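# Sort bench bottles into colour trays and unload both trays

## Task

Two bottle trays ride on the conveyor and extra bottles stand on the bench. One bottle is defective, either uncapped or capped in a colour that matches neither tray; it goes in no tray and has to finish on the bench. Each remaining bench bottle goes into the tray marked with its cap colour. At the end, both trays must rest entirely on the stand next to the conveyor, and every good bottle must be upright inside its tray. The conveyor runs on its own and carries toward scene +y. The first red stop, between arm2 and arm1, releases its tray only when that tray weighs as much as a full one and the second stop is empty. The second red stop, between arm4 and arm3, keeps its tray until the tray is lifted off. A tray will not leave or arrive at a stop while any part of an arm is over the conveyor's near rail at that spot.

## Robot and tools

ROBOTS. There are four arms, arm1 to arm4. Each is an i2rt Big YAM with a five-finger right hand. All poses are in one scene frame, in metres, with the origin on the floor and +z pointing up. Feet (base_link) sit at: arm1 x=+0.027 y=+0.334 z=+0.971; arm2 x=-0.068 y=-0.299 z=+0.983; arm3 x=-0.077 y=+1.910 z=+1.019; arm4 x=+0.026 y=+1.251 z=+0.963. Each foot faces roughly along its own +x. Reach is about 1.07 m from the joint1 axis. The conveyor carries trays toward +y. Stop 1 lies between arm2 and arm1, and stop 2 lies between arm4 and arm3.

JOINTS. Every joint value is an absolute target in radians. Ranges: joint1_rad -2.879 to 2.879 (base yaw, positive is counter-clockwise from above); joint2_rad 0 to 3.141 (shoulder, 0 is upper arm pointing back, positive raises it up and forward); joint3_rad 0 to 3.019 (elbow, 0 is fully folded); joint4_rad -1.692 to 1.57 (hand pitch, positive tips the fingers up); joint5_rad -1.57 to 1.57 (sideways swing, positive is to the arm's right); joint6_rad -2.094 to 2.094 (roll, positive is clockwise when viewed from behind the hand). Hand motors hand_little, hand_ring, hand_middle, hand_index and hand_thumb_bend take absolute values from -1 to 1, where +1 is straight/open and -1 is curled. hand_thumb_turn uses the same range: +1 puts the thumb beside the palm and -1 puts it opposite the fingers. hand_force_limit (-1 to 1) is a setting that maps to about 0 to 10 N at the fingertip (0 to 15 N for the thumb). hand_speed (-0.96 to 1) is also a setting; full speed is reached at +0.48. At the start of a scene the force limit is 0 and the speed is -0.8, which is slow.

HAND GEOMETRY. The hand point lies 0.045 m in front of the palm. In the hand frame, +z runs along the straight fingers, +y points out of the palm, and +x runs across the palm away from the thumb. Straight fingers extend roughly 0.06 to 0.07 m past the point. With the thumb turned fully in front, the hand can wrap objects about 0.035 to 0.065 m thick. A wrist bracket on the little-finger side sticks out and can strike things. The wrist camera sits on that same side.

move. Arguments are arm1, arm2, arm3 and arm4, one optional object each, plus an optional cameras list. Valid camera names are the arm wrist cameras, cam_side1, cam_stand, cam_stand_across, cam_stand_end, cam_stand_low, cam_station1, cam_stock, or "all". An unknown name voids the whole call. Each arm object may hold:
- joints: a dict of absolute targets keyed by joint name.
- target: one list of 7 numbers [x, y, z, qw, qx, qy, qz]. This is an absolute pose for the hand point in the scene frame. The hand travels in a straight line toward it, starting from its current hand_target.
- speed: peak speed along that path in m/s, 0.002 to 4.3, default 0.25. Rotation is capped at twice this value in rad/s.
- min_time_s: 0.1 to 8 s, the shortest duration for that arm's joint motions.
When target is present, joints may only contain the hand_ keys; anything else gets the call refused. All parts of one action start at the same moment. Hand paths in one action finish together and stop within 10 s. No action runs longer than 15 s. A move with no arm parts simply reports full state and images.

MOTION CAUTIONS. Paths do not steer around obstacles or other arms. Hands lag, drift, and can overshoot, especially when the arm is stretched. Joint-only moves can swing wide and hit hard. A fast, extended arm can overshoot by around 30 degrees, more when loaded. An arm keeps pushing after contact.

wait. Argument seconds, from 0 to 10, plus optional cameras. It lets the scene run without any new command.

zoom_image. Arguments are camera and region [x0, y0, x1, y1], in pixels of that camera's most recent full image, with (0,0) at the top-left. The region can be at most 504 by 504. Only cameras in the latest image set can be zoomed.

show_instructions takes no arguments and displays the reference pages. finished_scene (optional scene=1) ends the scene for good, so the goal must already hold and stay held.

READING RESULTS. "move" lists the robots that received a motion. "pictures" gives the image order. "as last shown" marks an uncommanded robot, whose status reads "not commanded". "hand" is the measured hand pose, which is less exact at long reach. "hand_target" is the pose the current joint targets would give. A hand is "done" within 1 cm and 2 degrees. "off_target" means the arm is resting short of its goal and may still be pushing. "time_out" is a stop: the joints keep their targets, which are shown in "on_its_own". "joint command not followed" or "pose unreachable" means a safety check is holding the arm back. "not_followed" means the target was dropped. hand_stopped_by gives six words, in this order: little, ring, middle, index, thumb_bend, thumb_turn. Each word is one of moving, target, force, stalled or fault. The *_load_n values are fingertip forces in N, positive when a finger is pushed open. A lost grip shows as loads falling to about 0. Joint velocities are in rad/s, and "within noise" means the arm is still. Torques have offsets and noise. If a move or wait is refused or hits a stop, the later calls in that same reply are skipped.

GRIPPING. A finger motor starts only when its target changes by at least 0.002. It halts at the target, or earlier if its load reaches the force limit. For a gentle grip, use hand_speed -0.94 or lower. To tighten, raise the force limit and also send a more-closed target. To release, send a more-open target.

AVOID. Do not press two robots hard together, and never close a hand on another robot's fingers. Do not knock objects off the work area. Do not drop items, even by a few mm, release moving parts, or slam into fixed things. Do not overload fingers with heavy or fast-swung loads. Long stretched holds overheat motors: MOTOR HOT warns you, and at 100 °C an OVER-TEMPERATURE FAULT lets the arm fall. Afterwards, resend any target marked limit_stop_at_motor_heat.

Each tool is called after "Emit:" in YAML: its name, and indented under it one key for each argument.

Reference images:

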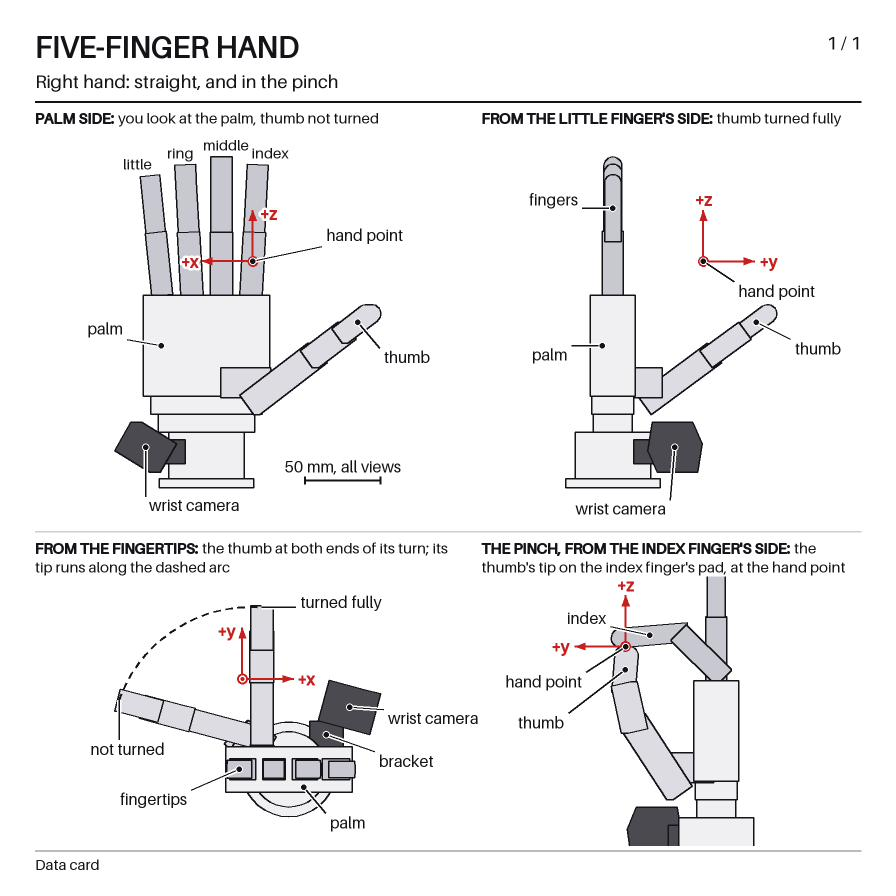

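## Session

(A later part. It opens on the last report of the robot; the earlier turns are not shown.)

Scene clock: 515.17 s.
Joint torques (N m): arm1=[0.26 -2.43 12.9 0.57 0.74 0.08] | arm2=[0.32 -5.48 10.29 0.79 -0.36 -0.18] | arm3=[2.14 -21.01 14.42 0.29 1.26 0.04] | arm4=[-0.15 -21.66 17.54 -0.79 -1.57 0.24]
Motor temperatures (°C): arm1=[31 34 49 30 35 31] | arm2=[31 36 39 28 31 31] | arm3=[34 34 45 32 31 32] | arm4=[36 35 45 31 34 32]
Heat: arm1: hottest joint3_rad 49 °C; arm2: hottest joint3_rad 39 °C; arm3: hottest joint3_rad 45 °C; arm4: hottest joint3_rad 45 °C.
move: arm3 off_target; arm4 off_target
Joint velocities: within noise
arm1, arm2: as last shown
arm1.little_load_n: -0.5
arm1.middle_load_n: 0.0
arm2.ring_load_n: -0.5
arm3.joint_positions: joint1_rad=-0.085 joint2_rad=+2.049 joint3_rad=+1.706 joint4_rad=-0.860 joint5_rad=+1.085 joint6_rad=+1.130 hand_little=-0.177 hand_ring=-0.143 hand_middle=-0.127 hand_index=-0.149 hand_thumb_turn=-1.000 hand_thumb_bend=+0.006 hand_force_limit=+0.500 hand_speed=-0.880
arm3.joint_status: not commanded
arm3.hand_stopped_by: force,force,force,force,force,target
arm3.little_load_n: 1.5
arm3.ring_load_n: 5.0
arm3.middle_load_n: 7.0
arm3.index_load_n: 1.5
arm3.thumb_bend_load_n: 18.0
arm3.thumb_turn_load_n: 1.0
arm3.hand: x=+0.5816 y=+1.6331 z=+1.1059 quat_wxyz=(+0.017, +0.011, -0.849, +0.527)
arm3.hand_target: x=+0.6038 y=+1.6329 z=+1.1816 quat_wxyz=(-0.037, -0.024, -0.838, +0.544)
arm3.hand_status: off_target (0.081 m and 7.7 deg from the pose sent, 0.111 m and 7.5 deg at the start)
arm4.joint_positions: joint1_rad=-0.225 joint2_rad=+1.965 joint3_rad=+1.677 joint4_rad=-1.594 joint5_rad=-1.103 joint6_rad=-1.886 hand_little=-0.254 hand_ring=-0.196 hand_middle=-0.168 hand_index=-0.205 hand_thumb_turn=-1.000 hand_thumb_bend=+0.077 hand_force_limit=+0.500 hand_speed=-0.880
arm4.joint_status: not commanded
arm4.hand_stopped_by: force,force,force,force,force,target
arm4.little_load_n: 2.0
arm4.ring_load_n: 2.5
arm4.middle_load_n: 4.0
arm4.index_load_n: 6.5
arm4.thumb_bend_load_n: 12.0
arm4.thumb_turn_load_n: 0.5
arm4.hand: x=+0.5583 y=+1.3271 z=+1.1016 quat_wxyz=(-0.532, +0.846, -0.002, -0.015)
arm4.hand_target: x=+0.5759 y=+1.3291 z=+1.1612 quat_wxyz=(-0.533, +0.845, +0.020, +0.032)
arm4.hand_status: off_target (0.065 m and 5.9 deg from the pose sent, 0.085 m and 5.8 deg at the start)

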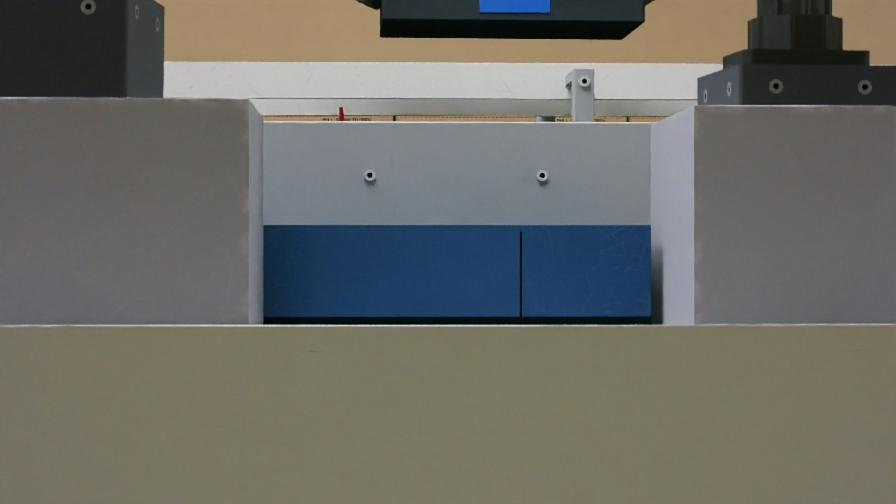

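Emit:
move:
  arm3: {"target": [0.50, 1.67, 1.180, 0.0372, 0.0237, 0.8378, -0.5443], "speed": 0.08}
  arm4: {"target": [0.472, 1.3673, 1.160, 0.5328, -0.8454, -0.020, -0.0314], "speed": 0.08}
  cameras: ["cam_stand", "cam_stand_end"]

Emit:
zoom_image:
  camera: "cam_stand_end"
  region: [160, 20, 480, 220]

Scene clock: 517.40 s.
Joint torques (N m): arm1=[0.21 -2.43 12.9 0.57 0.73 0.07] | arm2=[0.38 -5.36 10.28 0.76 -0.35 -0.18] | arm3=[2.43 -17.03 9.95 0.92 1.5 0.15] | arm4=[-0.09 -16.56 11.81 0.44 -1.72 0.25]
Motor temperatures (°C): arm1=[31 34 49 30 35 31] | arm2=[31 36 39 28 31 31] | arm3=[34 34 45 32 31 32] | arm4=[36 35 45 31 35 32]
Heat: arm1: hottest joint3_rad 49 °C; arm2: hottest joint3_rad 39 °C; arm3: hottest joint3_rad 45 °C; arm4: hottest joint3_rad 45 °C.
move: arm3 off_target; arm4 off_target
Joint velocities: within noise
arm1, arm2: as last shown
arm1.little_load_n: 0.0
arm1.middle_load_n: -0.5
arm2.ring_load_n: 0.0
arm3.joint_positions: joint1_rad=-0.058 joint2_rad=+1.775 joint3_rad=+1.358 joint4_rad=-0.803 joint5_rad=+1.093 joint6_rad=+1.184 hand_little=-0.177 hand_ring=-0.143 hand_middle=-0.127 hand_index=-0.149 hand_thumb_turn=-1.000 hand_thumb_bend=+0.006 hand_force_limit=+0.500 hand_speed=-0.880
arm3.joint_status: not commanded
arm3.hand_stopped_by: force,force,force,force,force,target
arm3.little_load_n: 2.0
arm3.ring_load_n: 5.0
arm3.middle_load_n: 6.5
arm3.index_load_n: 1.5
arm3.thumb_bend_load_n: 16.0
arm3.thumb_turn_load_n: 0.5
arm3.hand: x=+0.4876 y=+1.6669 z=+1.1338 quat_wxyz=(+0.004, +0.004, -0.848, +0.529)
arm3.hand_target: x=+0.4985 y=+1.6700 z=+1.1792 quat_wxyz=(-0.037, -0.024, -0.838, +0.544)
arm3.hand_status: off_target (0.048 m and 6.1 deg from the pose sent, 0.116 m and 7.7 deg at the start)
arm4.joint_positions: joint1_rad=-0.173 joint2_rad=+1.658 joint3_rad=+1.331 joint4_rad=-1.408 joint5_rad=-1.107 joint6_rad=-1.767 hand_little=-0.254 hand_ring=-0.196 hand_middle=-0.168 hand_index=-0.205 hand_thumb_turn=-1.000 hand_thumb_bend=+0.078 hand_force_limit=+0.500 hand_speed=-0.880
arm4.joint_status: not commanded
arm4.hand_stopped_by: force,force,force,force,force,target
arm4.little_load_n: 1.5
arm4.ring_load_n: 3.0
arm4.middle_load_n: 4.5
arm4.index_load_n: 6.0
arm4.thumb_bend_load_n: 12.5
arm4.thumb_turn_load_n: 0.5
arm4.hand: x=+0.4657 y=+1.3630 z=+1.1293 quat_wxyz=(-0.527, +0.850, +0.008, +0.002)
arm4.hand_target: x=+0.4709 y=+1.3673 z=+1.1595 quat_wxyz=(-0.533, +0.845, +0.021, +0.031)
arm4.hand_status: off_target (0.032 m and 3.7 deg from the pose sent, 0.112 m and 5.9 deg at the start)

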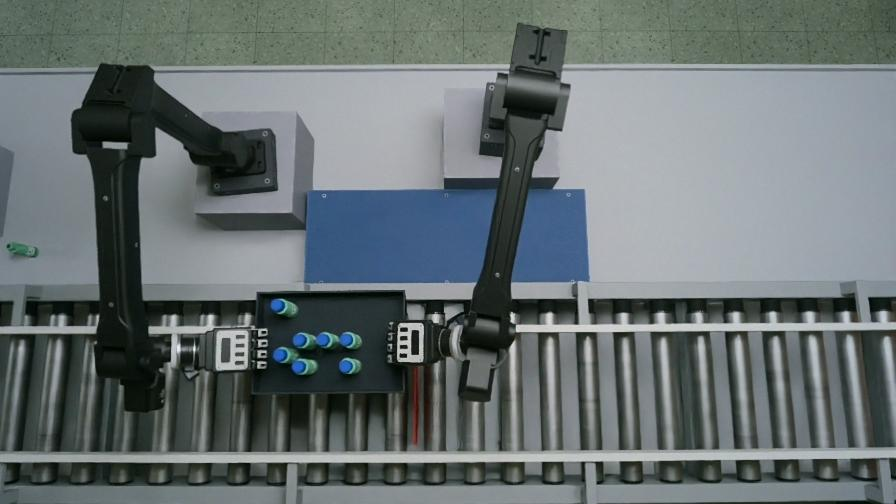

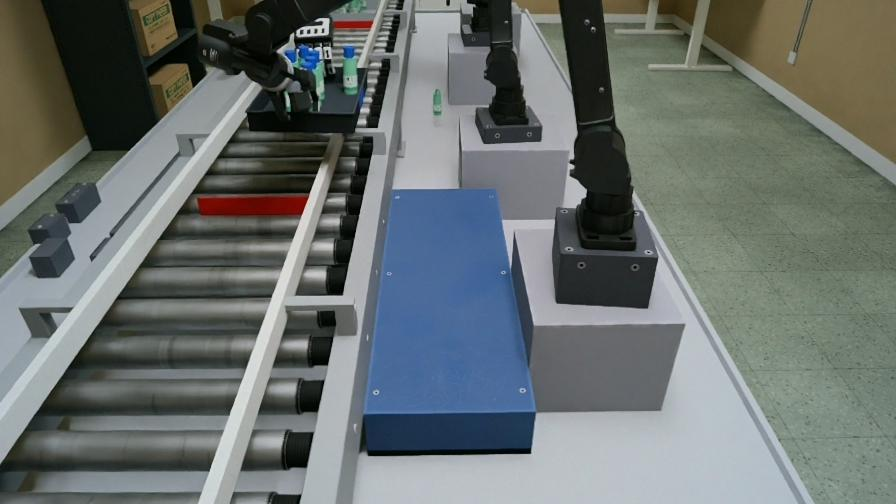

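Scaled by 1.575 from the camera's image (finer frame: 1280x720).

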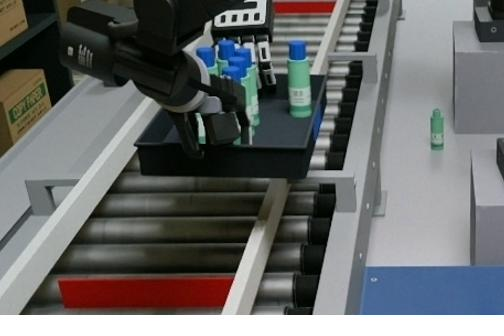

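Emit:
move:
  arm3: {"target": [0.39, 1.71, 1.165, 0.0248, 0.0158, 0.8398, -0.5421], "speed": 0.08}
  arm4: {"target": [0.364, 1.4073, 1.150, 0.5341, -0.8450, -0.0147, -0.0230], "speed": 0.08}
  cameras: ["cam_stand", "cam_stand_across"]

Emit:
zoom_image:
  camera: "cam_stand"
  region: [200, 180, 500, 380]

Scene clock: 519.77 s.
Joint torques (N m): arm1=[0.26 -2.37 12.88 0.57 0.74 0.08] | arm2=[0.26 -5.42 10.25 0.8 -0.35 -0.18] | arm3=[2.84 -12.51 9.63 -0.03 1.4 0.2] | arm4=[-0.21 -10.7 12 0.72 -1.51 0.29]
Motor temperatures (°C): arm1=[31 34 50 30 35 31] | arm2=[31 36 39 28 31 31] | arm3=[34 34 45 32 31 32] | arm4=[36 35 45 31 35 32]
Heat: arm1: hottest joint3_rad 50 °C; arm2: hottest joint3_rad 39 °C; arm3: hottest joint3_rad 45 °C; arm4: hottest joint3_rad 45 °C.
move: arm3 off_target; arm4 off_target
Joint velocities: within noise
arm1.joint_positions: joint1_rad=+1.254 joint2_rad=+0.889 joint3_rad=+0.695 joint4_rad=-1.039 joint5_rad=+0.923 joint6_rad=+1.112 hand_little=+1.000 hand_ring=+1.000 hand_middle=+1.000 hand_index=+1.000 hand_thumb_turn=-1.000 hand_thumb_bend=+1.000 hand_force_limit=+0.000 hand_speed=-0.850
arm1.joint_status: not commanded
arm1.hand_stopped_by: target,target,target,target,target,target
arm1.little_load_n: 0.0
arm1.ring_load_n: 0.0
arm1.middle_load_n: 0.0
arm1.index_load_n: 0.0
arm1.thumb_bend_load_n: -0.5
arm1.thumb_turn_load_n: 0.0
arm1.hand: x=+0.2176 y=+0.5859 z=+1.1316 quat_wxyz=(-0.313, +0.635, -0.623, +0.333)
arm1.hand_target: x=+0.2198 y=+0.5994 z=+1.1500 quat_wxyz=(-0.327, +0.627, -0.627, +0.326)
arm1.hand_status: not commanded
arm2.joint_positions: joint1_rad=-0.688 joint2_rad=+0.903 joint3_rad=+0.532 joint4_rad=-0.432 joint5_rad=-0.661 joint6_rad=-0.557 hand_little=+1.000 hand_ring=+1.000 hand_middle=+0.500 hand_index=+0.500 hand_thumb_turn=-1.000 hand_thumb_bend=+0.900 hand_force_limit=+0.000 hand_speed=+0.300
arm2.joint_status: not commanded
arm2.hand_stopped_by: target,target,target,target,target,target
arm2.little_load_n: 0.0
arm2.ring_load_n: 0.0
arm2.middle_load_n: 0.0
arm2.index_load_n: 0.0
arm2.thumb_bend_load_n: 0.0
arm2.thumb_turn_load_n: 0.0
arm2.hand: x=+0.2239 y=-0.4516 z=+1.1021 quat_wxyz=(-0.328, +0.626, -0.627, +0.328)
arm2.hand_target: x=+0.2201 y=-0.4499 z=+1.0999 quat_wxyz=(-0.326, +0.627, -0.627, +0.326)
arm2.hand_status: not commanded
arm3.joint_positions: joint1_rad=-0.013 joint2_rad=+1.530 joint3_rad=+1.035 joint4_rad=-0.829 joint5_rad=+1.113 joint6_rad=+1.289 hand_little=-0.177 hand_ring=-0.143 hand_middle=-0.127 hand_index=-0.149 hand_thumb_turn=-1.000 hand_thumb_bend=+0.006 hand_force_limit=+0.500 hand_speed=-0.880
arm3.joint_status: not commanded
arm3.hand_stopped_by: force,force,force,force,force,target
arm3.little_load_n: 2.5
arm3.ring_load_n: 5.0
arm3.middle_load_n: 6.0
arm3.index_load_n: 1.5
arm3.thumb_bend_load_n: 14.5
arm3.thumb_turn_load_n: 0.5
arm3.hand: x=+0.3789 y=+1.7045 z=+1.1317 quat_wxyz=(+0.010, +0.004, -0.847, +0.531)
arm3.hand_target: x=+0.3893 y=+1.7098 z=+1.1644 quat_wxyz=(-0.025, -0.016, -0.840, +0.541)
arm3.hand_status: off_target (0.035 m and 4.8 deg from the pose sent, 0.111 m and 4.4 deg at the start)
arm4.joint_positions: joint1_rad=-0.082 joint2_rad=+1.350 joint3_rad=+0.985 joint4_rad=-1.194 joint5_rad=-1.114 joint6_rad=-1.564 hand_little=-0.254 hand_ring=-0.196 hand_middle=-0.167 hand_index=-0.205 hand_thumb_turn=-1.000 hand_thumb_bend=+0.078 hand_force_limit=+0.500 hand_speed=-0.880
arm4.joint_status: not commanded
arm4.hand_stopped_by: force,force,force,force,force,target
arm4.little_load_n: 1.0
arm4.ring_load_n: 2.5
arm4.middle_load_n: 5.0
arm4.index_load_n: 6.5
arm4.thumb_bend_load_n: 13.0
arm4.thumb_turn_load_n: 0.5
arm4.hand: x=+0.3572 y=+1.4041 z=+1.1279 quat_wxyz=(-0.527, +0.850, +0.006, +0.000)
arm4.hand_target: x=+0.3633 y=+1.4072 z=+1.1499 quat_wxyz=(-0.534, +0.845, +0.015, +0.023)
arm4.hand_status: off_target (0.023 m and 3.0 deg from the pose sent, 0.113 m and 2.7 deg at the start)

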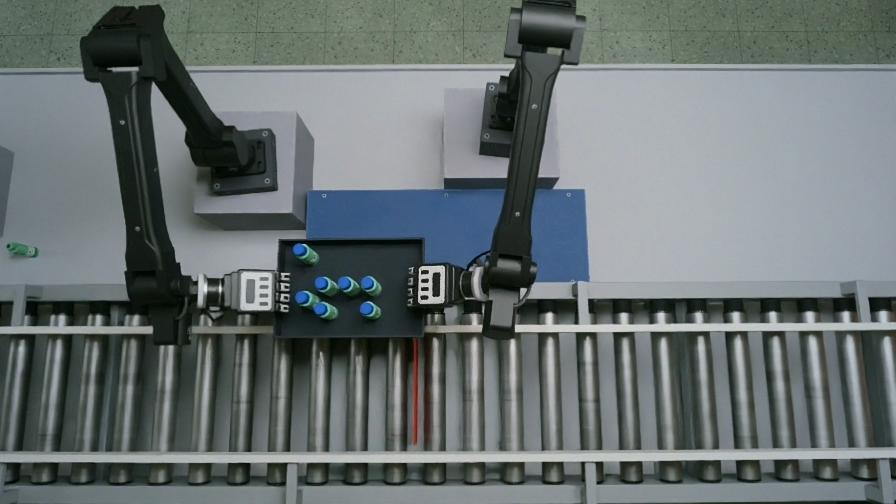

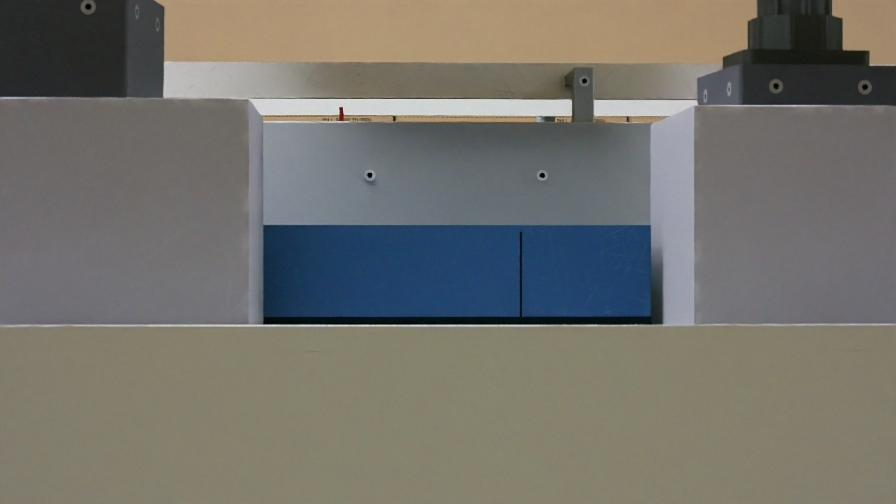

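Scaled by 1.680 from the camera's image (finer frame: 1280x720).

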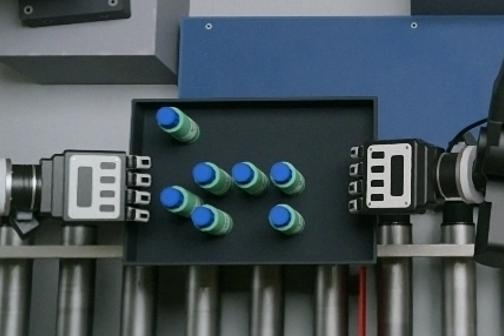

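Emit:
move:
  arm3: {"target": [0.295, 1.745, 1.150, 0.0248, 0.0158, 0.8398, -0.5421], "speed": 0.08}
  arm4: {"target": [0.269, 1.4423, 1.135, 0.5341, -0.8450, -0.0147, -0.0230], "speed": 0.08}
  cameras: ["cam_stand", "cam_stand_across"]

Scene clock: 523.47 s.
Joint torques (N m): arm1=[0.26 -2.37 12.9 0.58 0.74 0.07] | arm2=[0.32 -5.25 10.28 0.79 -0.35 -0.19] | arm3=[3.37 -8.23 9.42 -0.46 1.17 0.18] | arm4=[-0.38 -5.48 12.53 1.31 -0.79 0.19]
Motor temperatures (°C): arm1=[31 34 50 30 35 31] | arm2=[31 36 39 28 31 31] | arm3=[34 34 45 32 32 32] | arm4=[36 35 45 31 35 32]
Heat: arm1: hottest joint3_rad 50 °C; arm2: hottest joint3_rad 39 °C; arm3: hottest joint3_rad 45 °C; arm4: hottest joint3_rad 45 °C.
move: arm3 off_target; arm4 off_target
Joint velocities: within noise
arm1, arm2: as last shown
arm2.thumb_turn_load_n: -0.5
arm3.joint_positions: joint1_rad=+0.055 joint2_rad=+1.313 joint3_rad=+0.791 joint4_rad=-0.947 joint5_rad=+1.136 joint6_rad=+1.467 hand_little=-0.177 hand_ring=-0.143 hand_middle=-0.127 hand_index=-0.149 hand_thumb_turn=-1.000 hand_thumb_bend=+0.006 hand_force_limit=+0.500 hand_speed=-0.880
arm3.joint_status: not commanded
arm3.hand_stopped_by: force,force,force,force,force,target
arm3.little_load_n: 6.0
arm3.ring_load_n: 6.0
arm3.middle_load_n: 4.5
arm3.index_load_n: 1.0
arm3.thumb_bend_load_n: 11.5
arm3.thumb_turn_load_n: 0.5
arm3.hand: x=+0.2829 y=+1.7375 z=+1.1268 quat_wxyz=(+0.007, -0.005, -0.845, +0.535)
arm3.hand_target: x=+0.2945 y=+1.7447 z=+1.1494 quat_wxyz=(-0.025, -0.016, -0.840, +0.541)
arm3.hand_status: off_target (0.027 m and 3.9 deg from the pose sent, 0.095 m and 4.8 deg at the start)
arm4.joint_positions: joint1_rad=+0.058 joint2_rad=+1.034 joint3_rad=+0.702 joint4_rad=-0.951 joint5_rad=-1.099 joint6_rad=-1.250 hand_little=-0.254 hand_ring=-0.196 hand_middle=-0.167 hand_index=-0.205 hand_thumb_turn=-1.000 hand_thumb_bend=+0.078 hand_force_limit=+0.500 hand_speed=-0.880
arm4.joint_status: not commanded
arm4.hand_stopped_by: force,force,force,force,force,target
arm4.little_load_n: 1.0
arm4.ring_load_n: 3.5
arm4.middle_load_n: 6.0
arm4.index_load_n: 7.0
arm4.thumb_bend_load_n: 13.0
arm4.thumb_turn_load_n: 0.5
arm4.hand: x=+0.2594 y=+1.4409 z=+1.1192 quat_wxyz=(-0.529, +0.848, +0.005, -0.002)
arm4.hand_target: x=+0.2685 y=+1.4423 z=+1.1351 quat_wxyz=(-0.534, +0.845, +0.015, +0.023)
arm4.hand_status: off_target (0.019 m and 3.2 deg from the pose sent, 0.096 m and 3.0 deg at the start)

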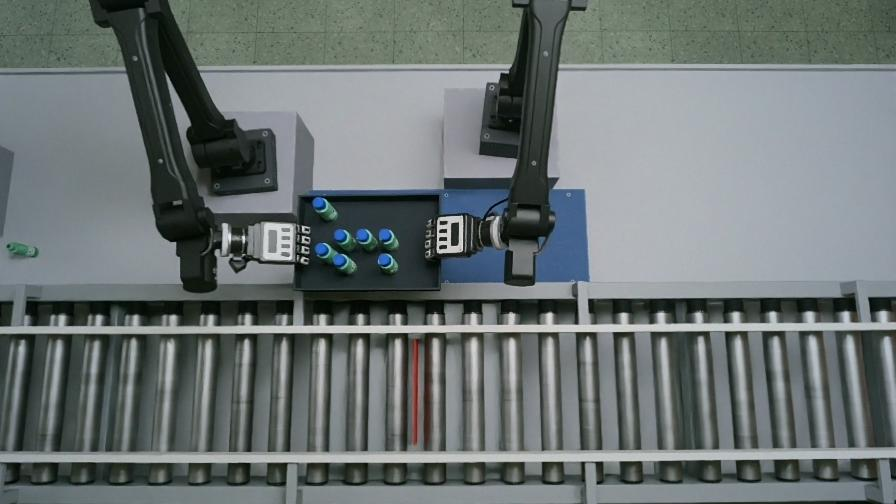

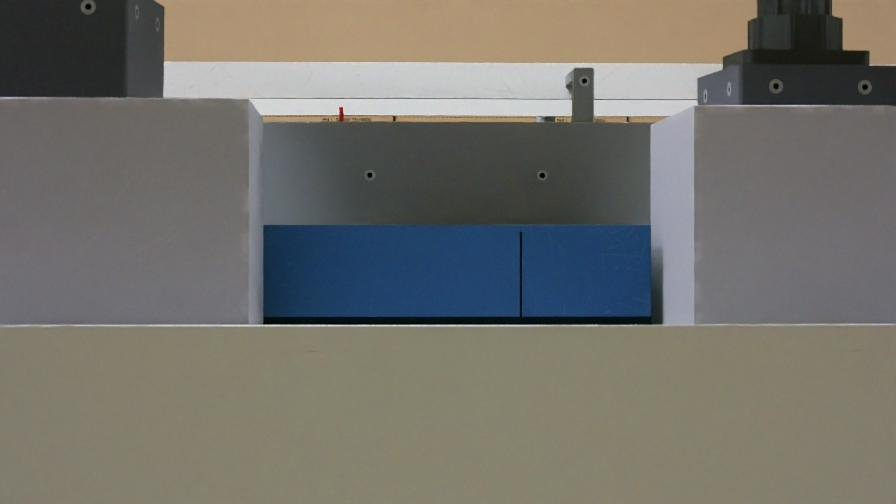

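Emit:
zoom_image:
  camera: "cam_stand"
  region: [230, 160, 500, 320]

Scaled by 1.867 from the camera's image (finer frame: 1280x720).

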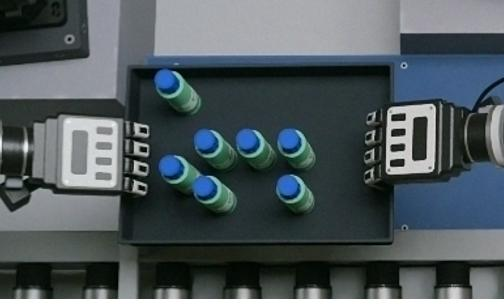

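Emit:
move:
  arm3: {"target": [0.213, 1.765, 1.140, 0.0248, 0.0158, 0.8398, -0.5421], "speed": 0.07}
  arm4: {"target": [0.187, 1.4573, 1.130, 0.5341, -0.8450, -0.0147, -0.0230], "speed": 0.07}
  cameras: ["cam_stand", "cam_stand_across", "cam_stand_end"]

Emit:
zoom_image:
  camera: "cam_stand"
  region: [230, 120, 500, 280]

Scene clock: 526.00 s.
Joint torques (N m): arm1=[0.26 -2.37 12.89 0.57 0.73 0.08] | arm2=[0.44 -5.25 10.25 0.77 -0.35 -0.18] | arm3=[4.19 -4.6 9.28 -0.72 0.42 0.24] | arm4=[-0.79 -1.2 12.96 1.37 0.07 0.11]
Motor temperatures (°C): arm1=[31 34 50 30 35 31] | arm2=[31 36 39 28 31 31] | arm3=[34 34 45 32 32 32] | arm4=[36 35 45 31 35 32]
Heat: arm1: hottest joint3_rad 50 °C; arm2: hottest joint3_rad 39 °C; arm3: hottest joint3_rad 45 °C; arm4: hottest joint3_rad 45 °C.
move: arm3 off_target; arm4 off_target
Joint velocities: within noise
arm1, arm2: as last shown
arm1.thumb_bend_load_n: 0.5
arm2.thumb_turn_load_n: 0.0
arm3.joint_positions: joint1_rad=+0.110 joint2_rad=+1.108 joint3_rad=+0.613 joint4_rad=-1.112 joint5_rad=+1.161 joint6_rad=+1.627 hand_little=-0.176 hand_ring=-0.143 hand_middle=-0.127 hand_index=-0.149 hand_thumb_turn=-1.000 hand_thumb_bend=+0.006 hand_force_limit=+0.500 hand_speed=-0.880
arm3.joint_status: not commanded
arm3.hand_stopped_by: force,force,force,force,force,target
arm3.little_load_n: 12.5
arm3.ring_load_n: 8.5
arm3.middle_load_n: 4.0
arm3.index_load_n: 0.0
arm3.thumb_bend_load_n: 10.5
arm3.thumb_turn_load_n: 0.0
arm3.hand: x=+0.2002 y=+1.7528 z=+1.1261 quat_wxyz=(+0.007, -0.011, -0.839, +0.545)
arm3.hand_target: x=+0.2127 y=+1.7643 z=+1.1395 quat_wxyz=(-0.025, -0.015, -0.840, +0.541)
arm3.hand_status: off_target (0.022 m and 3.6 deg from the pose sent, 0.076 m and 3.9 deg at the start)
arm4.joint_positions: joint1_rad=+0.206 joint2_rad=+0.712 joint3_rad=+0.525 joint4_rad=-0.847 joint5_rad=-1.049 joint6_rad=-0.979 hand_little=-0.254 hand_ring=-0.196 hand_middle=-0.167 hand_index=-0.205 hand_thumb_turn=-1.000 hand_thumb_bend=+0.078 hand_force_limit=+0.500 hand_speed=-0.880
arm4.joint_status: not commanded
arm4.hand_stopped_by: force,force,force,force,force,target
arm4.little_load_n: 0.5
arm4.ring_load_n: 3.0
arm4.middle_load_n: 6.5
arm4.index_load_n: 8.5
arm4.thumb_bend_load_n: 12.5
arm4.thumb_turn_load_n: 0.0
arm4.hand: x=+0.1775 y=+1.4580 z=+1.1197 quat_wxyz=(-0.533, +0.846, +0.012, -0.001)
arm4.hand_target: x=+0.1867 y=+1.4573 z=+1.1300 quat_wxyz=(-0.534, +0.845, +0.015, +0.023)
arm4.hand_status: off_target (0.014 m and 2.8 deg from the pose sent, 0.075 m and 3.2 deg at the start)

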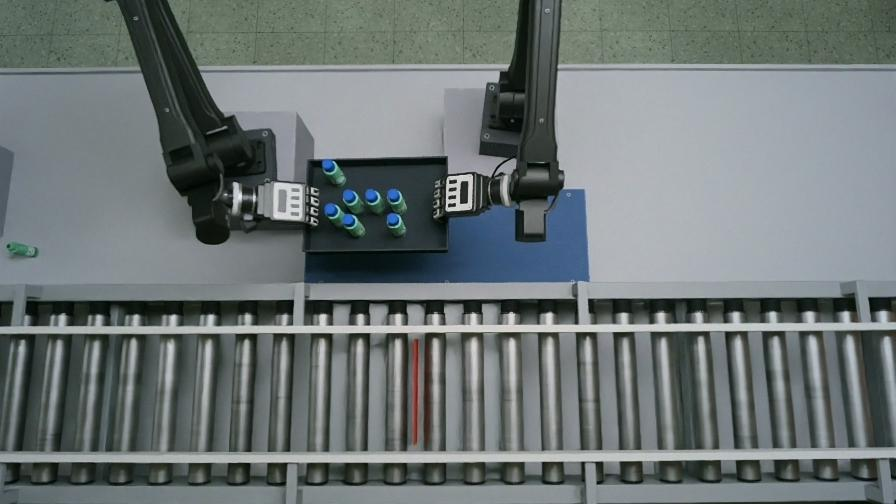

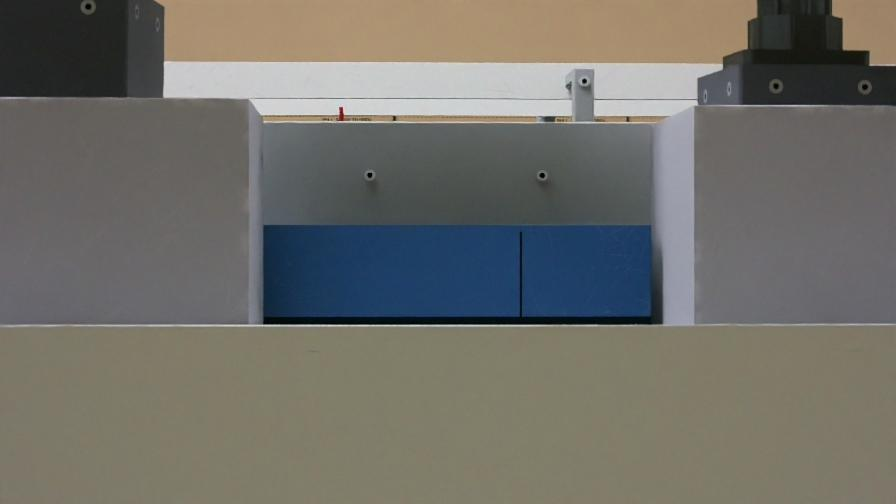

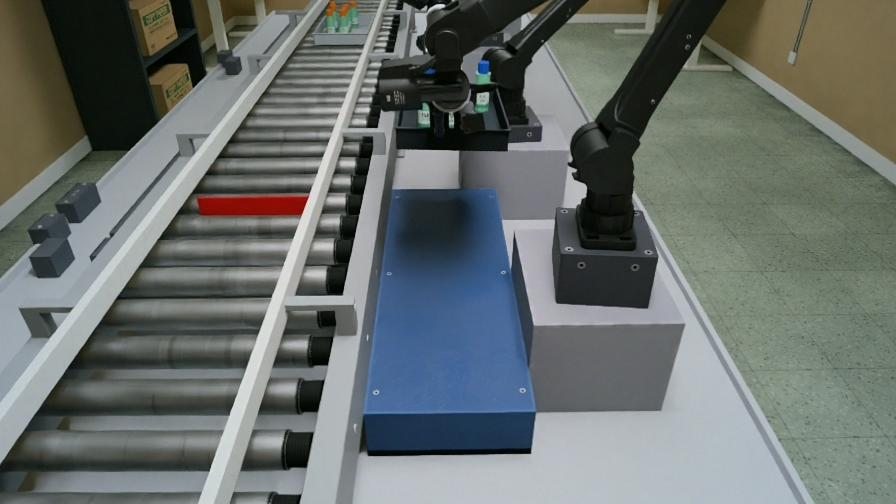

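Scaled by 1.867 from the camera's image (finer frame: 1280x720).

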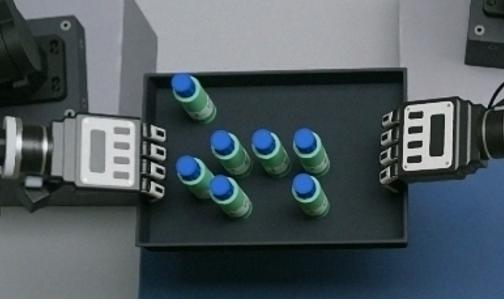

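Emit:
move:
  arm3: {"target": [0.217, 1.760, 1.020, 0.0165, 0.0105, 0.8412, -0.5403], "speed": 0.08}
  arm4: {"target": [0.187, 1.4573, 1.010, 0.5350, -0.8446, -0.010, -0.0157], "speed": 0.08}
  cameras: ["cam_stand", "cam_stand_across", "cam_stand_end"]

Emit:
zoom_image:
  camera: "cam_stand"
  region: [230, 120, 500, 280]

Scene clock: 529.10 s.
Joint torques (N m): arm1=[0.26 -2.43 12.89 0.58 0.74 0.08] | arm2=[0.21 -5.48 10.25 0.77 -0.35 -0.17] | arm3=[2.78 -4.6 6.11 0.21 0.19 -0.16] | arm4=[-1.03 -0.73 10.02 1.33 -0.17 0.06]
Motor temperatures (°C): arm1=[31 34 50 30 35 31] | arm2=[31 36 39 28 31 31] | arm3=[34 34 45 32 32 32] | arm4=[36 35 45 31 34 32]
Heat: arm1: hottest joint3_rad 50 °C; arm2: hottest joint3_rad 39 °C; arm3: hottest joint3_rad 45 °C; arm4: hottest joint3_rad 45 °C.
move: arm3 off_target; arm4 done
Joint velocities: within noise
arm1, arm2: as last shown
arm1.thumb_bend_load_n: 0.0
arm3.joint_positions: joint1_rad=+0.107 joint2_rad=+1.398 joint3_rad=+0.465 joint4_rad=-0.637 joint5_rad=+1.163 joint6_rad=+1.608 hand_little=-0.176 hand_ring=-0.143 hand_middle=-0.127 hand_index=-0.149 hand_thumb_turn=-1.000 hand_thumb_bend=+0.006 hand_force_limit=+0.500 hand_speed=-0.880
arm3.joint_status: not commanded
arm3.hand_stopped_by: force,force,force,force,force,target
arm3.little_load_n: 8.0
arm3.ring_load_n: 6.5
arm3.middle_load_n: 4.5
arm3.index_load_n: 1.5
arm3.thumb_bend_load_n: 9.5
arm3.thumb_turn_load_n: 1.0
arm3.hand: x=+0.2061 y=+1.7527 z=+1.0171 quat_wxyz=(-0.003, -0.014, -0.838, +0.546)
arm3.hand_target: x=+0.2169 y=+1.7600 z=+1.0201 quat_wxyz=(-0.017, -0.010, -0.841, +0.540)
arm3.hand_status: off_target (0.013 m and 1.8 deg from the pose sent, 0.108 m and 2.7 deg at the start)
arm4.joint_positions: joint1_rad=+0.206 joint2_rad=+0.923 joint3_rad=+0.283 joint4_rad=-0.377 joint5_rad=-1.051 joint6_rad=-0.974 hand_little=-0.254 hand_ring=-0.196 hand_middle=-0.167 hand_index=-0.205 hand_thumb_turn=-1.000 hand_thumb_bend=+0.078 hand_force_limit=+0.500 hand_speed=-0.880
arm4.joint_status: not commanded
arm4.hand_stopped_by: force,force,force,force,force,target
arm4.little_load_n: 0.0
arm4.ring_load_n: 2.5
arm4.middle_load_n: 6.5
arm4.index_load_n: 9.5
arm4.thumb_bend_load_n: 12.0
arm4.thumb_turn_load_n: 0.0
arm4.hand: x=+0.1793 y=+1.4585 z=+1.0078 quat_wxyz=(-0.536, +0.844, +0.014, +0.003)
arm4.hand_target: x=+0.1869 y=+1.4573 z=+1.0101 quat_wxyz=(-0.535, +0.845, +0.010, +0.016)
arm4.hand_status: done (0.008 m and 1.5 deg from the pose sent, 0.110 m and 2.0 deg at the start)

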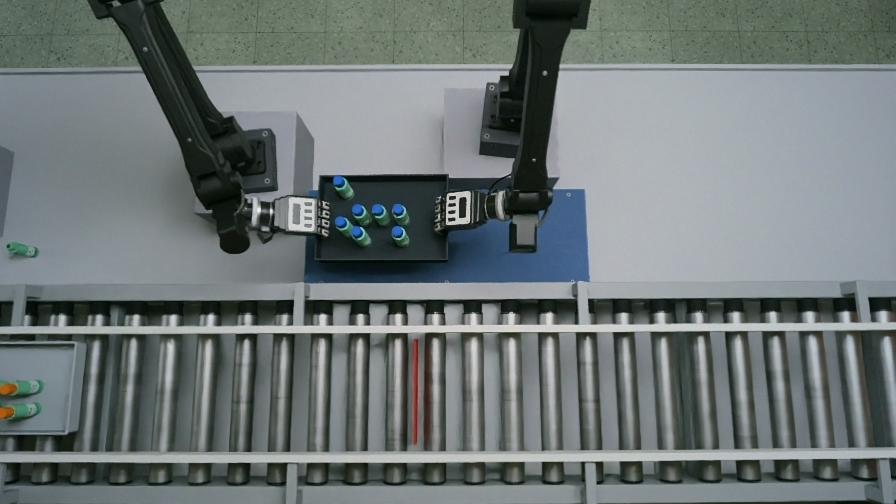

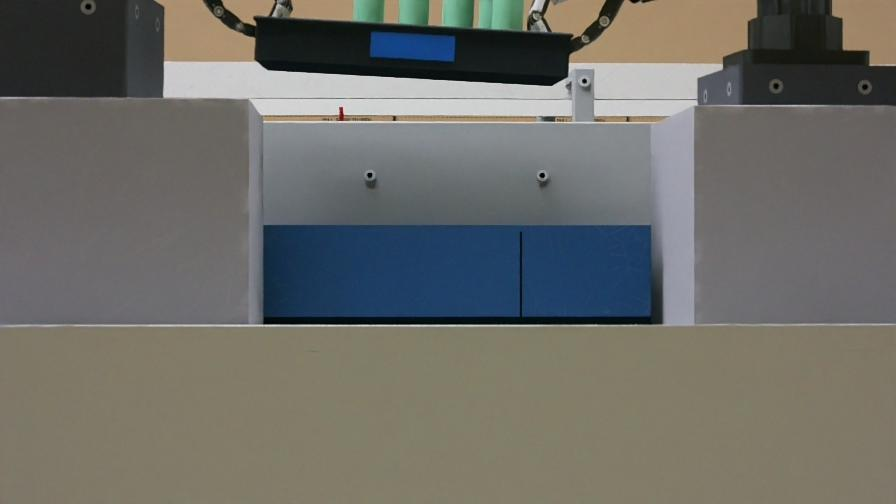

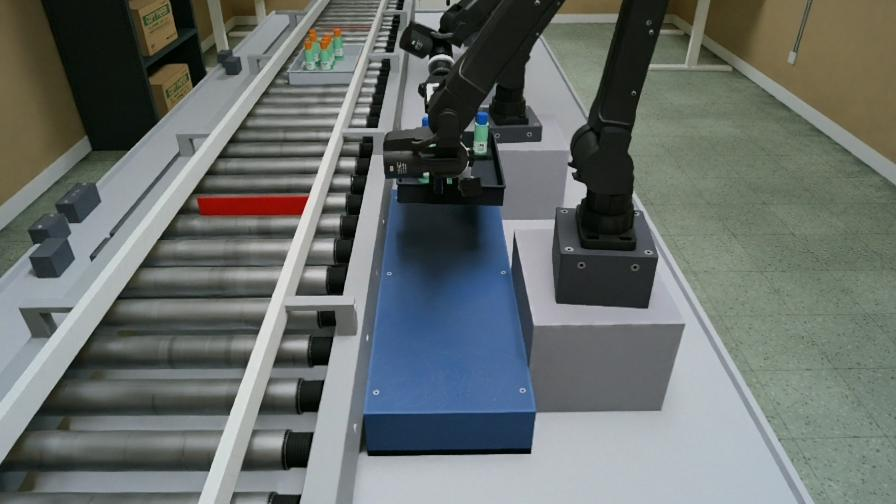

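Scaled by 1.867 from the camera's image (finer frame: 1280x720).

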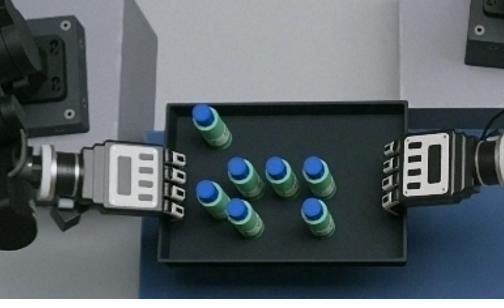

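Emit:
move:
  cameras: ["cam_stand_across", "cam_stand_end"]

Scene clock: 530.40 s.
Joint torques (N m): arm1=[0.26 -2.43 12.9 0.57 0.74 0.07] | arm2=[0.32 -5.48 10.28 0.79 -0.35 -0.18] | arm3=[2.78 -4.66 6.13 0.24 0.19 -0.14] | arm4=[-1.03 -0.73 10.02 1.32 -0.17 0.09]
Motor temperatures (°C): arm1=[31 34 50 30 35 31] | arm2=[31 36 39 28 31 31] | arm3=[34 33 45 32 31 32] | arm4=[36 35 45 31 34 32]
Heat: arm1: hottest joint3_rad 50 °C; arm2: hottest joint3_rad 39 °C; arm3: hottest joint3_rad 45 °C; arm4: hottest joint3_rad 45 °C.
Joint velocities: within noise
arm1.joint_positions: joint1_rad=+1.254 joint2_rad=+0.889 joint3_rad=+0.695 joint4_rad=-1.039 joint5_rad=+0.923 joint6_rad=+1.112 hand_little=+1.000 hand_ring=+1.000 hand_middle=+1.000 hand_index=+1.000 hand_thumb_turn=-1.000 hand_thumb_bend=+1.000 hand_force_limit=+0.000 hand_speed=-0.850
arm1.joint_status: not commanded
arm1.hand_stopped_by: target,target,target,target,target,target
arm1.little_load_n: 0.0
arm1.ring_load_n: 0.0
arm1.middle_load_n: 0.0
arm1.index_load_n: 0.0
arm1.thumb_bend_load_n: 0.0
arm1.thumb_turn_load_n: 0.0
arm1.hand: x=+0.2176 y=+0.5859 z=+1.1316 quat_wxyz=(-0.313, +0.635, -0.623, +0.333) (m; scene frame)
arm1.hand_target: x=+0.2198 y=+0.5994 z=+1.1500 quat_wxyz=(-0.327, +0.627, -0.627, +0.326) (m; scene frame)
arm1.hand_status: not commanded
arm2.joint_positions: joint1_rad=-0.688 joint2_rad=+0.903 joint3_rad=+0.532 joint4_rad=-0.432 joint5_rad=-0.661 joint6_rad=-0.557 hand_little=+1.000 hand_ring=+1.000 hand_middle=+0.500 hand_index=+0.500 hand_thumb_turn=-1.000 hand_thumb_bend=+0.900 hand_force_limit=+0.000 hand_speed=+0.300
arm2.joint_status: not commanded
arm2.hand_stopped_by: target,target,target,target,target,target
arm2.little_load_n: 0.0
arm2.ring_load_n: 0.0
arm2.middle_load_n: 0.0
arm2.index_load_n: 0.0
arm2.thumb_bend_load_n: 0.0
arm2.thumb_turn_load_n: 0.0
arm2.hand: x=+0.2239 y=-0.4516 z=+1.1021 quat_wxyz=(-0.328, +0.626, -0.627, +0.328) (m; scene frame)
arm2.hand_target: x=+0.2201 y=-0.4499 z=+1.0999 quat_wxyz=(-0.326, +0.627, -0.627, +0.326) (m; scene frame)
arm2.hand_status: not commanded
arm3.joint_positions: joint1_rad=+0.107 joint2_rad=+1.398 joint3_rad=+0.465 joint4_rad=-0.637 joint5_rad=+1.163 joint6_rad=+1.608 hand_little=-0.176 hand_ring=-0.143 hand_middle=-0.127 hand_index=-0.149 hand_thumb_turn=-1.000 hand_thumb_bend=+0.006 hand_force_limit=+0.500 hand_speed=-0.880
arm3.joint_status: not commanded
arm3.hand_stopped_by: force,force,force,force,force,target
arm3.little_load_n: 8.0
arm3.ring_load_n: 6.0
arm3.middle_load_n: 4.5
arm3.index_load_n: 1.5
arm3.thumb_bend_load_n: 9.0
arm3.thumb_turn_load_n: 0.5
arm3.hand: x=+0.2061 y=+1.7527 z=+1.0171 quat_wxyz=(-0.003, -0.014, -0.838, +0.546) (m; scene frame)
arm3.hand_target: x=+0.2169 y=+1.7600 z=+1.0201 quat_wxyz=(-0.017, -0.010, -0.841, +0.540) (m; scene frame)
arm3.hand_status: off_target (0.013 m and 1.8 deg from the pose sent, 0.108 m and 2.7 deg at the start)
arm4.joint_positions: joint1_rad=+0.206 joint2_rad=+0.923 joint3_rad=+0.283 joint4_rad=-0.377 joint5_rad=-1.051 joint6_rad=-0.974 hand_little=-0.254 hand_ring=-0.196 hand_middle=-0.167 hand_index=-0.205 hand_thumb_turn=-1.000 hand_thumb_bend=+0.078 hand_force_limit=+0.500 hand_speed=-0.880
arm4.joint_status: not commanded
arm4.hand_stopped_by: force,force,force,force,force,target
arm4.little_load_n: 0.0
arm4.ring_load_n: 2.0
arm4.middle_load_n: 6.5
arm4.index_load_n: 9.0
arm4.thumb_bend_load_n: 12.0
arm4.thumb_turn_load_n: 0.5
arm4.hand: x=+0.1793 y=+1.4585 z=+1.0078 quat_wxyz=(-0.536, +0.844, +0.014, +0.003) (m; scene frame)
arm4.hand_target: x=+0.1869 y=+1.4573 z=+1.0101 quat_wxyz=(-0.535, +0.845, +0.010, +0.016) (m; scene frame)
arm4.hand_status: done (0.008 m and 1.5 deg from the pose sent, 0.110 m and 2.0 deg at the start)
pictures: cam_stand_across, cam_stand_end

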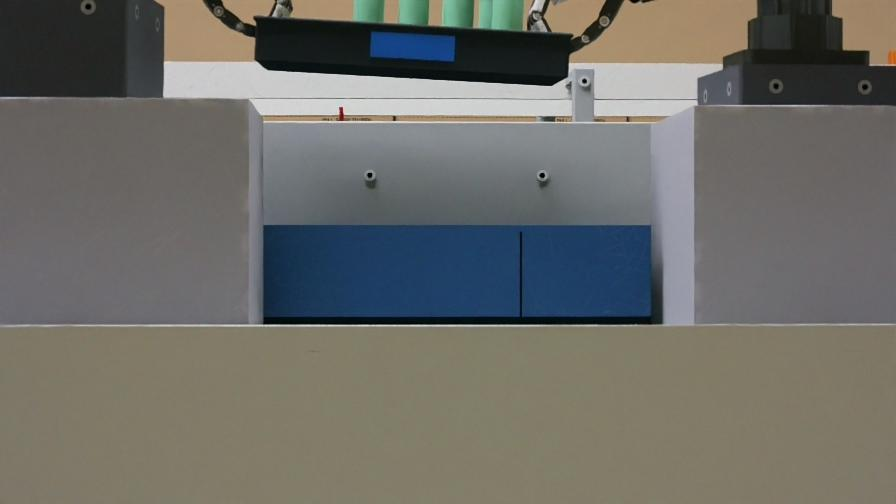

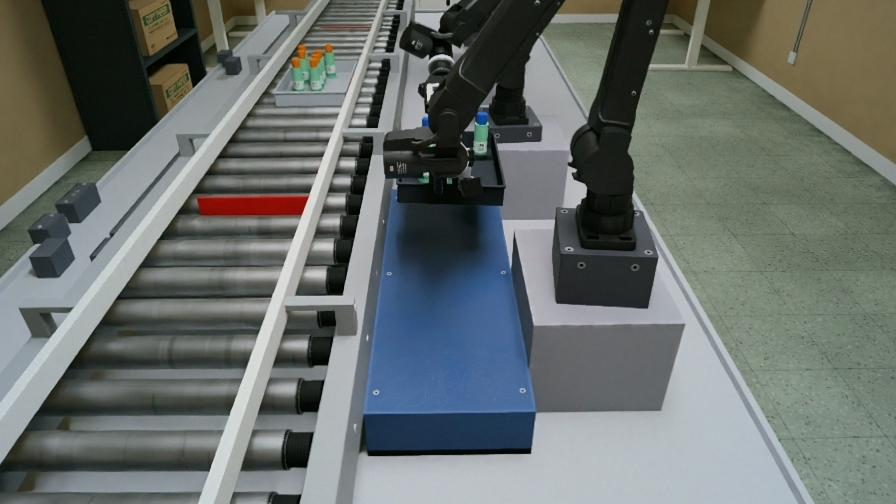

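Emit:
move:
  arm3: {"target": [0.217, 1.759, 0.935, 0.0165, 0.0105, 0.8412, -0.5403], "speed": 0.08}
  arm4: {"target": [0.187, 1.4573, 0.940, 0.5350, -0.8446, -0.010, -0.0157], "speed": 0.066}
  cameras: ["cam_stand_across"]

Scene clock: 532.47 s.
Joint torques (N m): arm1=[0.21 -2.37 12.89 0.57 0.74 0.07] | arm2=[0.38 -5.42 10.26 0.79 -0.35 -0.18] | arm3=[2.55 -6.07 2.51 0.38 0.21 -0.11] | arm4=[-1.03 -2.49 6.09 1.47 -0.5 0.1]
Motor temperatures (°C): arm1=[31 34 50 30 35 31] | arm2=[31 36 39 28 31 31] | arm3=[34 33 45 32 31 32] | arm4=[36 35 45 31 34 32]
Heat: arm1: hottest joint3_rad 50 °C; arm2: hottest joint3_rad 39 °C; arm3: hottest joint3_rad 45 °C; arm4: hottest joint3_rad 45 °C.
move: arm3 done; arm4 done
Joint velocities: within noise
arm1, arm2: as last shown
arm3.joint_positions: joint1_rad=+0.104 joint2_rad=+1.729 joint3_rad=+0.438 joint4_rad=-0.253 joint5_rad=+1.162 joint6_rad=+1.589 hand_little=-0.176 hand_ring=-0.143 hand_middle=-0.127 hand_index=-0.149 hand_thumb_turn=-1.000 hand_thumb_bend=+0.006 hand_force_limit=+0.500 hand_speed=-0.880
arm3.joint_status: not commanded
arm3.hand_stopped_by: force,force,force,force,force,target
arm3.little_load_n: 5.0
arm3.ring_load_n: 7.0
arm3.middle_load_n: 7.5
arm3.index_load_n: 4.0
arm3.thumb_bend_load_n: 13.0
arm3.thumb_turn_load_n: 1.5
arm3.hand: x=+0.2114 y=+1.7528 z=+0.9355 quat_wxyz=(-0.007, -0.015, -0.838, +0.545)
arm3.hand_target: x=+0.2169 y=+1.7589 z=+0.9351 quat_wxyz=(-0.016, -0.011, -0.841, +0.540)
arm3.hand_status: done (0.008 m and 1.4 deg from the pose sent, 0.083 m and 1.8 deg at the start)
arm4.joint_positions: joint1_rad=+0.206 joint2_rad=+1.261 joint3_rad=+0.195 joint4_rad=+0.057 joint5_rad=-1.043 joint6_rad=-0.974 hand_little=-0.254 hand_ring=-0.196 hand_middle=-0.167 hand_index=-0.205 hand_thumb_turn=-1.000 hand_thumb_bend=+0.078 hand_force_limit=+0.500 hand_speed=-0.880
arm4.joint_status: not commanded
arm4.hand_stopped_by: force,force,force,force,force,target
arm4.little_load_n: 0.5
arm4.ring_load_n: 2.0
arm4.middle_load_n: 5.0
arm4.index_load_n: 9.0
arm4.thumb_bend_load_n: 10.5
arm4.thumb_turn_load_n: 0.0
arm4.hand: x=+0.1835 y=+1.4585 z=+0.9392 quat_wxyz=(-0.534, +0.845, +0.014, +0.008)
arm4.hand_target: x=+0.1871 y=+1.4573 z=+0.9400 quat_wxyz=(-0.535, +0.845, +0.010, +0.016)
arm4.hand_status: done (0.004 m and 1.0 deg from the pose sent, 0.068 m and 1.5 deg at the start)

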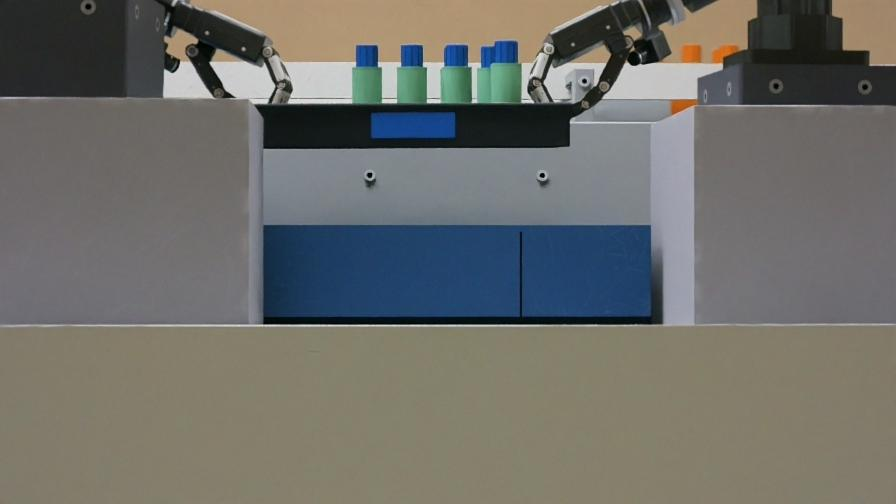

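Emit:
move:
  arm3: {"target": [0.217, 1.759, 0.878, 0.0165, 0.0105, 0.8412, -0.5403], "speed": 0.05}
  arm4: {"target": [0.187, 1.4573, 0.882, 0.5350, -0.8446, -0.010, -0.0157], "speed": 0.05}
  cameras: ["cam_stand_across"]

Emit:
zoom_image:
  camera: "cam_stand_across"
  region: [250, 130, 650, 250]

Scene clock: 534.57 s.
Joint torques (N m): arm1=[0.26 -2.37 12.92 0.55 0.74 0.07] | arm2=[0.44 -5.48 10.26 0.8 -0.36 -0.18] | arm3=[2.43 -6.77 0.7 0.29 0.27 -0.09] | arm4=[-0.91 -4.89 1.7 1.63 -0.5 0.12]
Motor temperatures (°C): arm1=[31 34 50 30 35 31] | arm2=[31 36 39 28 31 31] | arm3=[34 33 44 32 31 32] | arm4=[36 35 45 31 34 32]
Heat: arm1: hottest joint3_rad 50 °C; arm2: hottest joint3_rad 39 °C; arm3: hottest joint3_rad 44 °C; arm4: hottest joint3_rad 45 °C.
move: arm3 done; arm4 done
Joint velocities: within noise
arm1, arm2: as last shown
arm1.middle_load_n: -0.5
arm3.joint_positions: joint1_rad=+0.104 joint2_rad=+1.973 joint3_rad=+0.458 joint4_rad=-0.018 joint5_rad=+1.161 joint6_rad=+1.581 hand_little=-0.176 hand_ring=-0.143 hand_middle=-0.127 hand_index=-0.149 hand_thumb_turn=-1.000 hand_thumb_bend=+0.006 hand_force_limit=+0.500 hand_speed=-0.880
arm3.joint_status: not commanded
arm3.hand_stopped_by: force,force,force,force,force,target
arm3.little_load_n: 6.0
arm3.ring_load_n: 7.5
arm3.middle_load_n: 8.5
arm3.index_load_n: 3.5
arm3.thumb_bend_load_n: 14.0
arm3.thumb_turn_load_n: 1.0
arm3.hand: x=+0.2126 y=+1.7535 z=+0.8798 quat_wxyz=(-0.010, -0.015, -0.838, +0.545)
arm3.hand_target: x=+0.2170 y=+1.7589 z=+0.8781 quat_wxyz=(-0.016, -0.011, -0.841, +0.540)
arm3.hand_status: done (0.007 m and 1.1 deg from the pose sent, 0.058 m and 1.4 deg at the start)
arm4.joint_positions: joint1_rad=+0.206 joint2_rad=+1.675 joint3_rad=+0.178 joint4_rad=+0.488 joint5_rad=-1.042 joint6_rad=-0.974 hand_little=-0.254 hand_ring=-0.196 hand_middle=-0.167 hand_index=-0.205 hand_thumb_turn=-1.000 hand_thumb_bend=+0.078 hand_force_limit=+0.500 hand_speed=-0.880
arm4.joint_status: not commanded
arm4.hand_stopped_by: force,force,force,force,force,target
arm4.little_load_n: 1.0
arm4.ring_load_n: 2.5
arm4.middle_load_n: 5.0
arm4.index_load_n: 8.0
arm4.thumb_bend_load_n: 10.5
arm4.thumb_turn_load_n: 0.0
arm4.hand: x=+0.1851 y=+1.4587 z=+0.8809 quat_wxyz=(-0.534, +0.845, +0.015, +0.009)
arm4.hand_target: x=+0.1870 y=+1.4573 z=+0.8820 quat_wxyz=(-0.535, +0.845, +0.010, +0.016)
arm4.hand_status: done (0.003 m and 1.0 deg from the pose sent, 0.057 m and 1.0 deg at the start)

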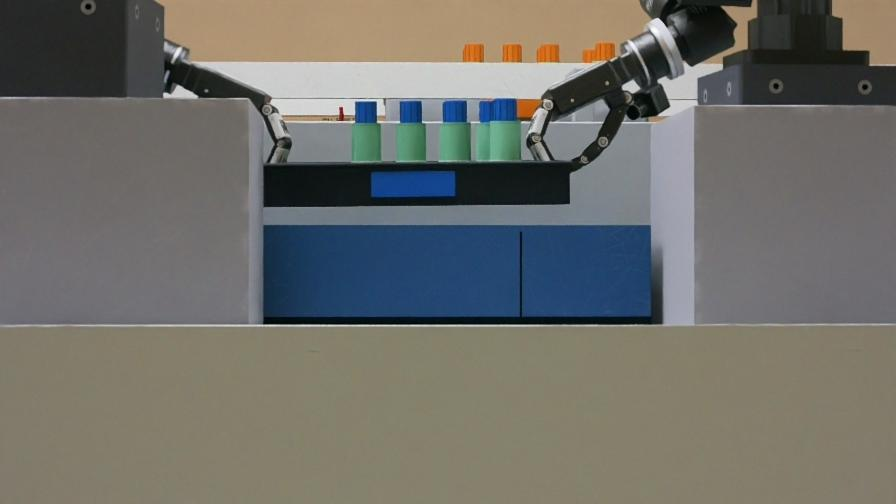

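Scaled by 1.260 from the camera's image (finer frame: 1280x720).

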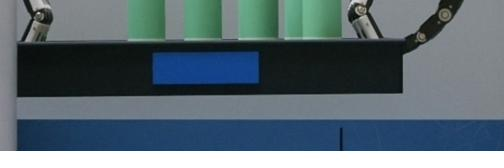

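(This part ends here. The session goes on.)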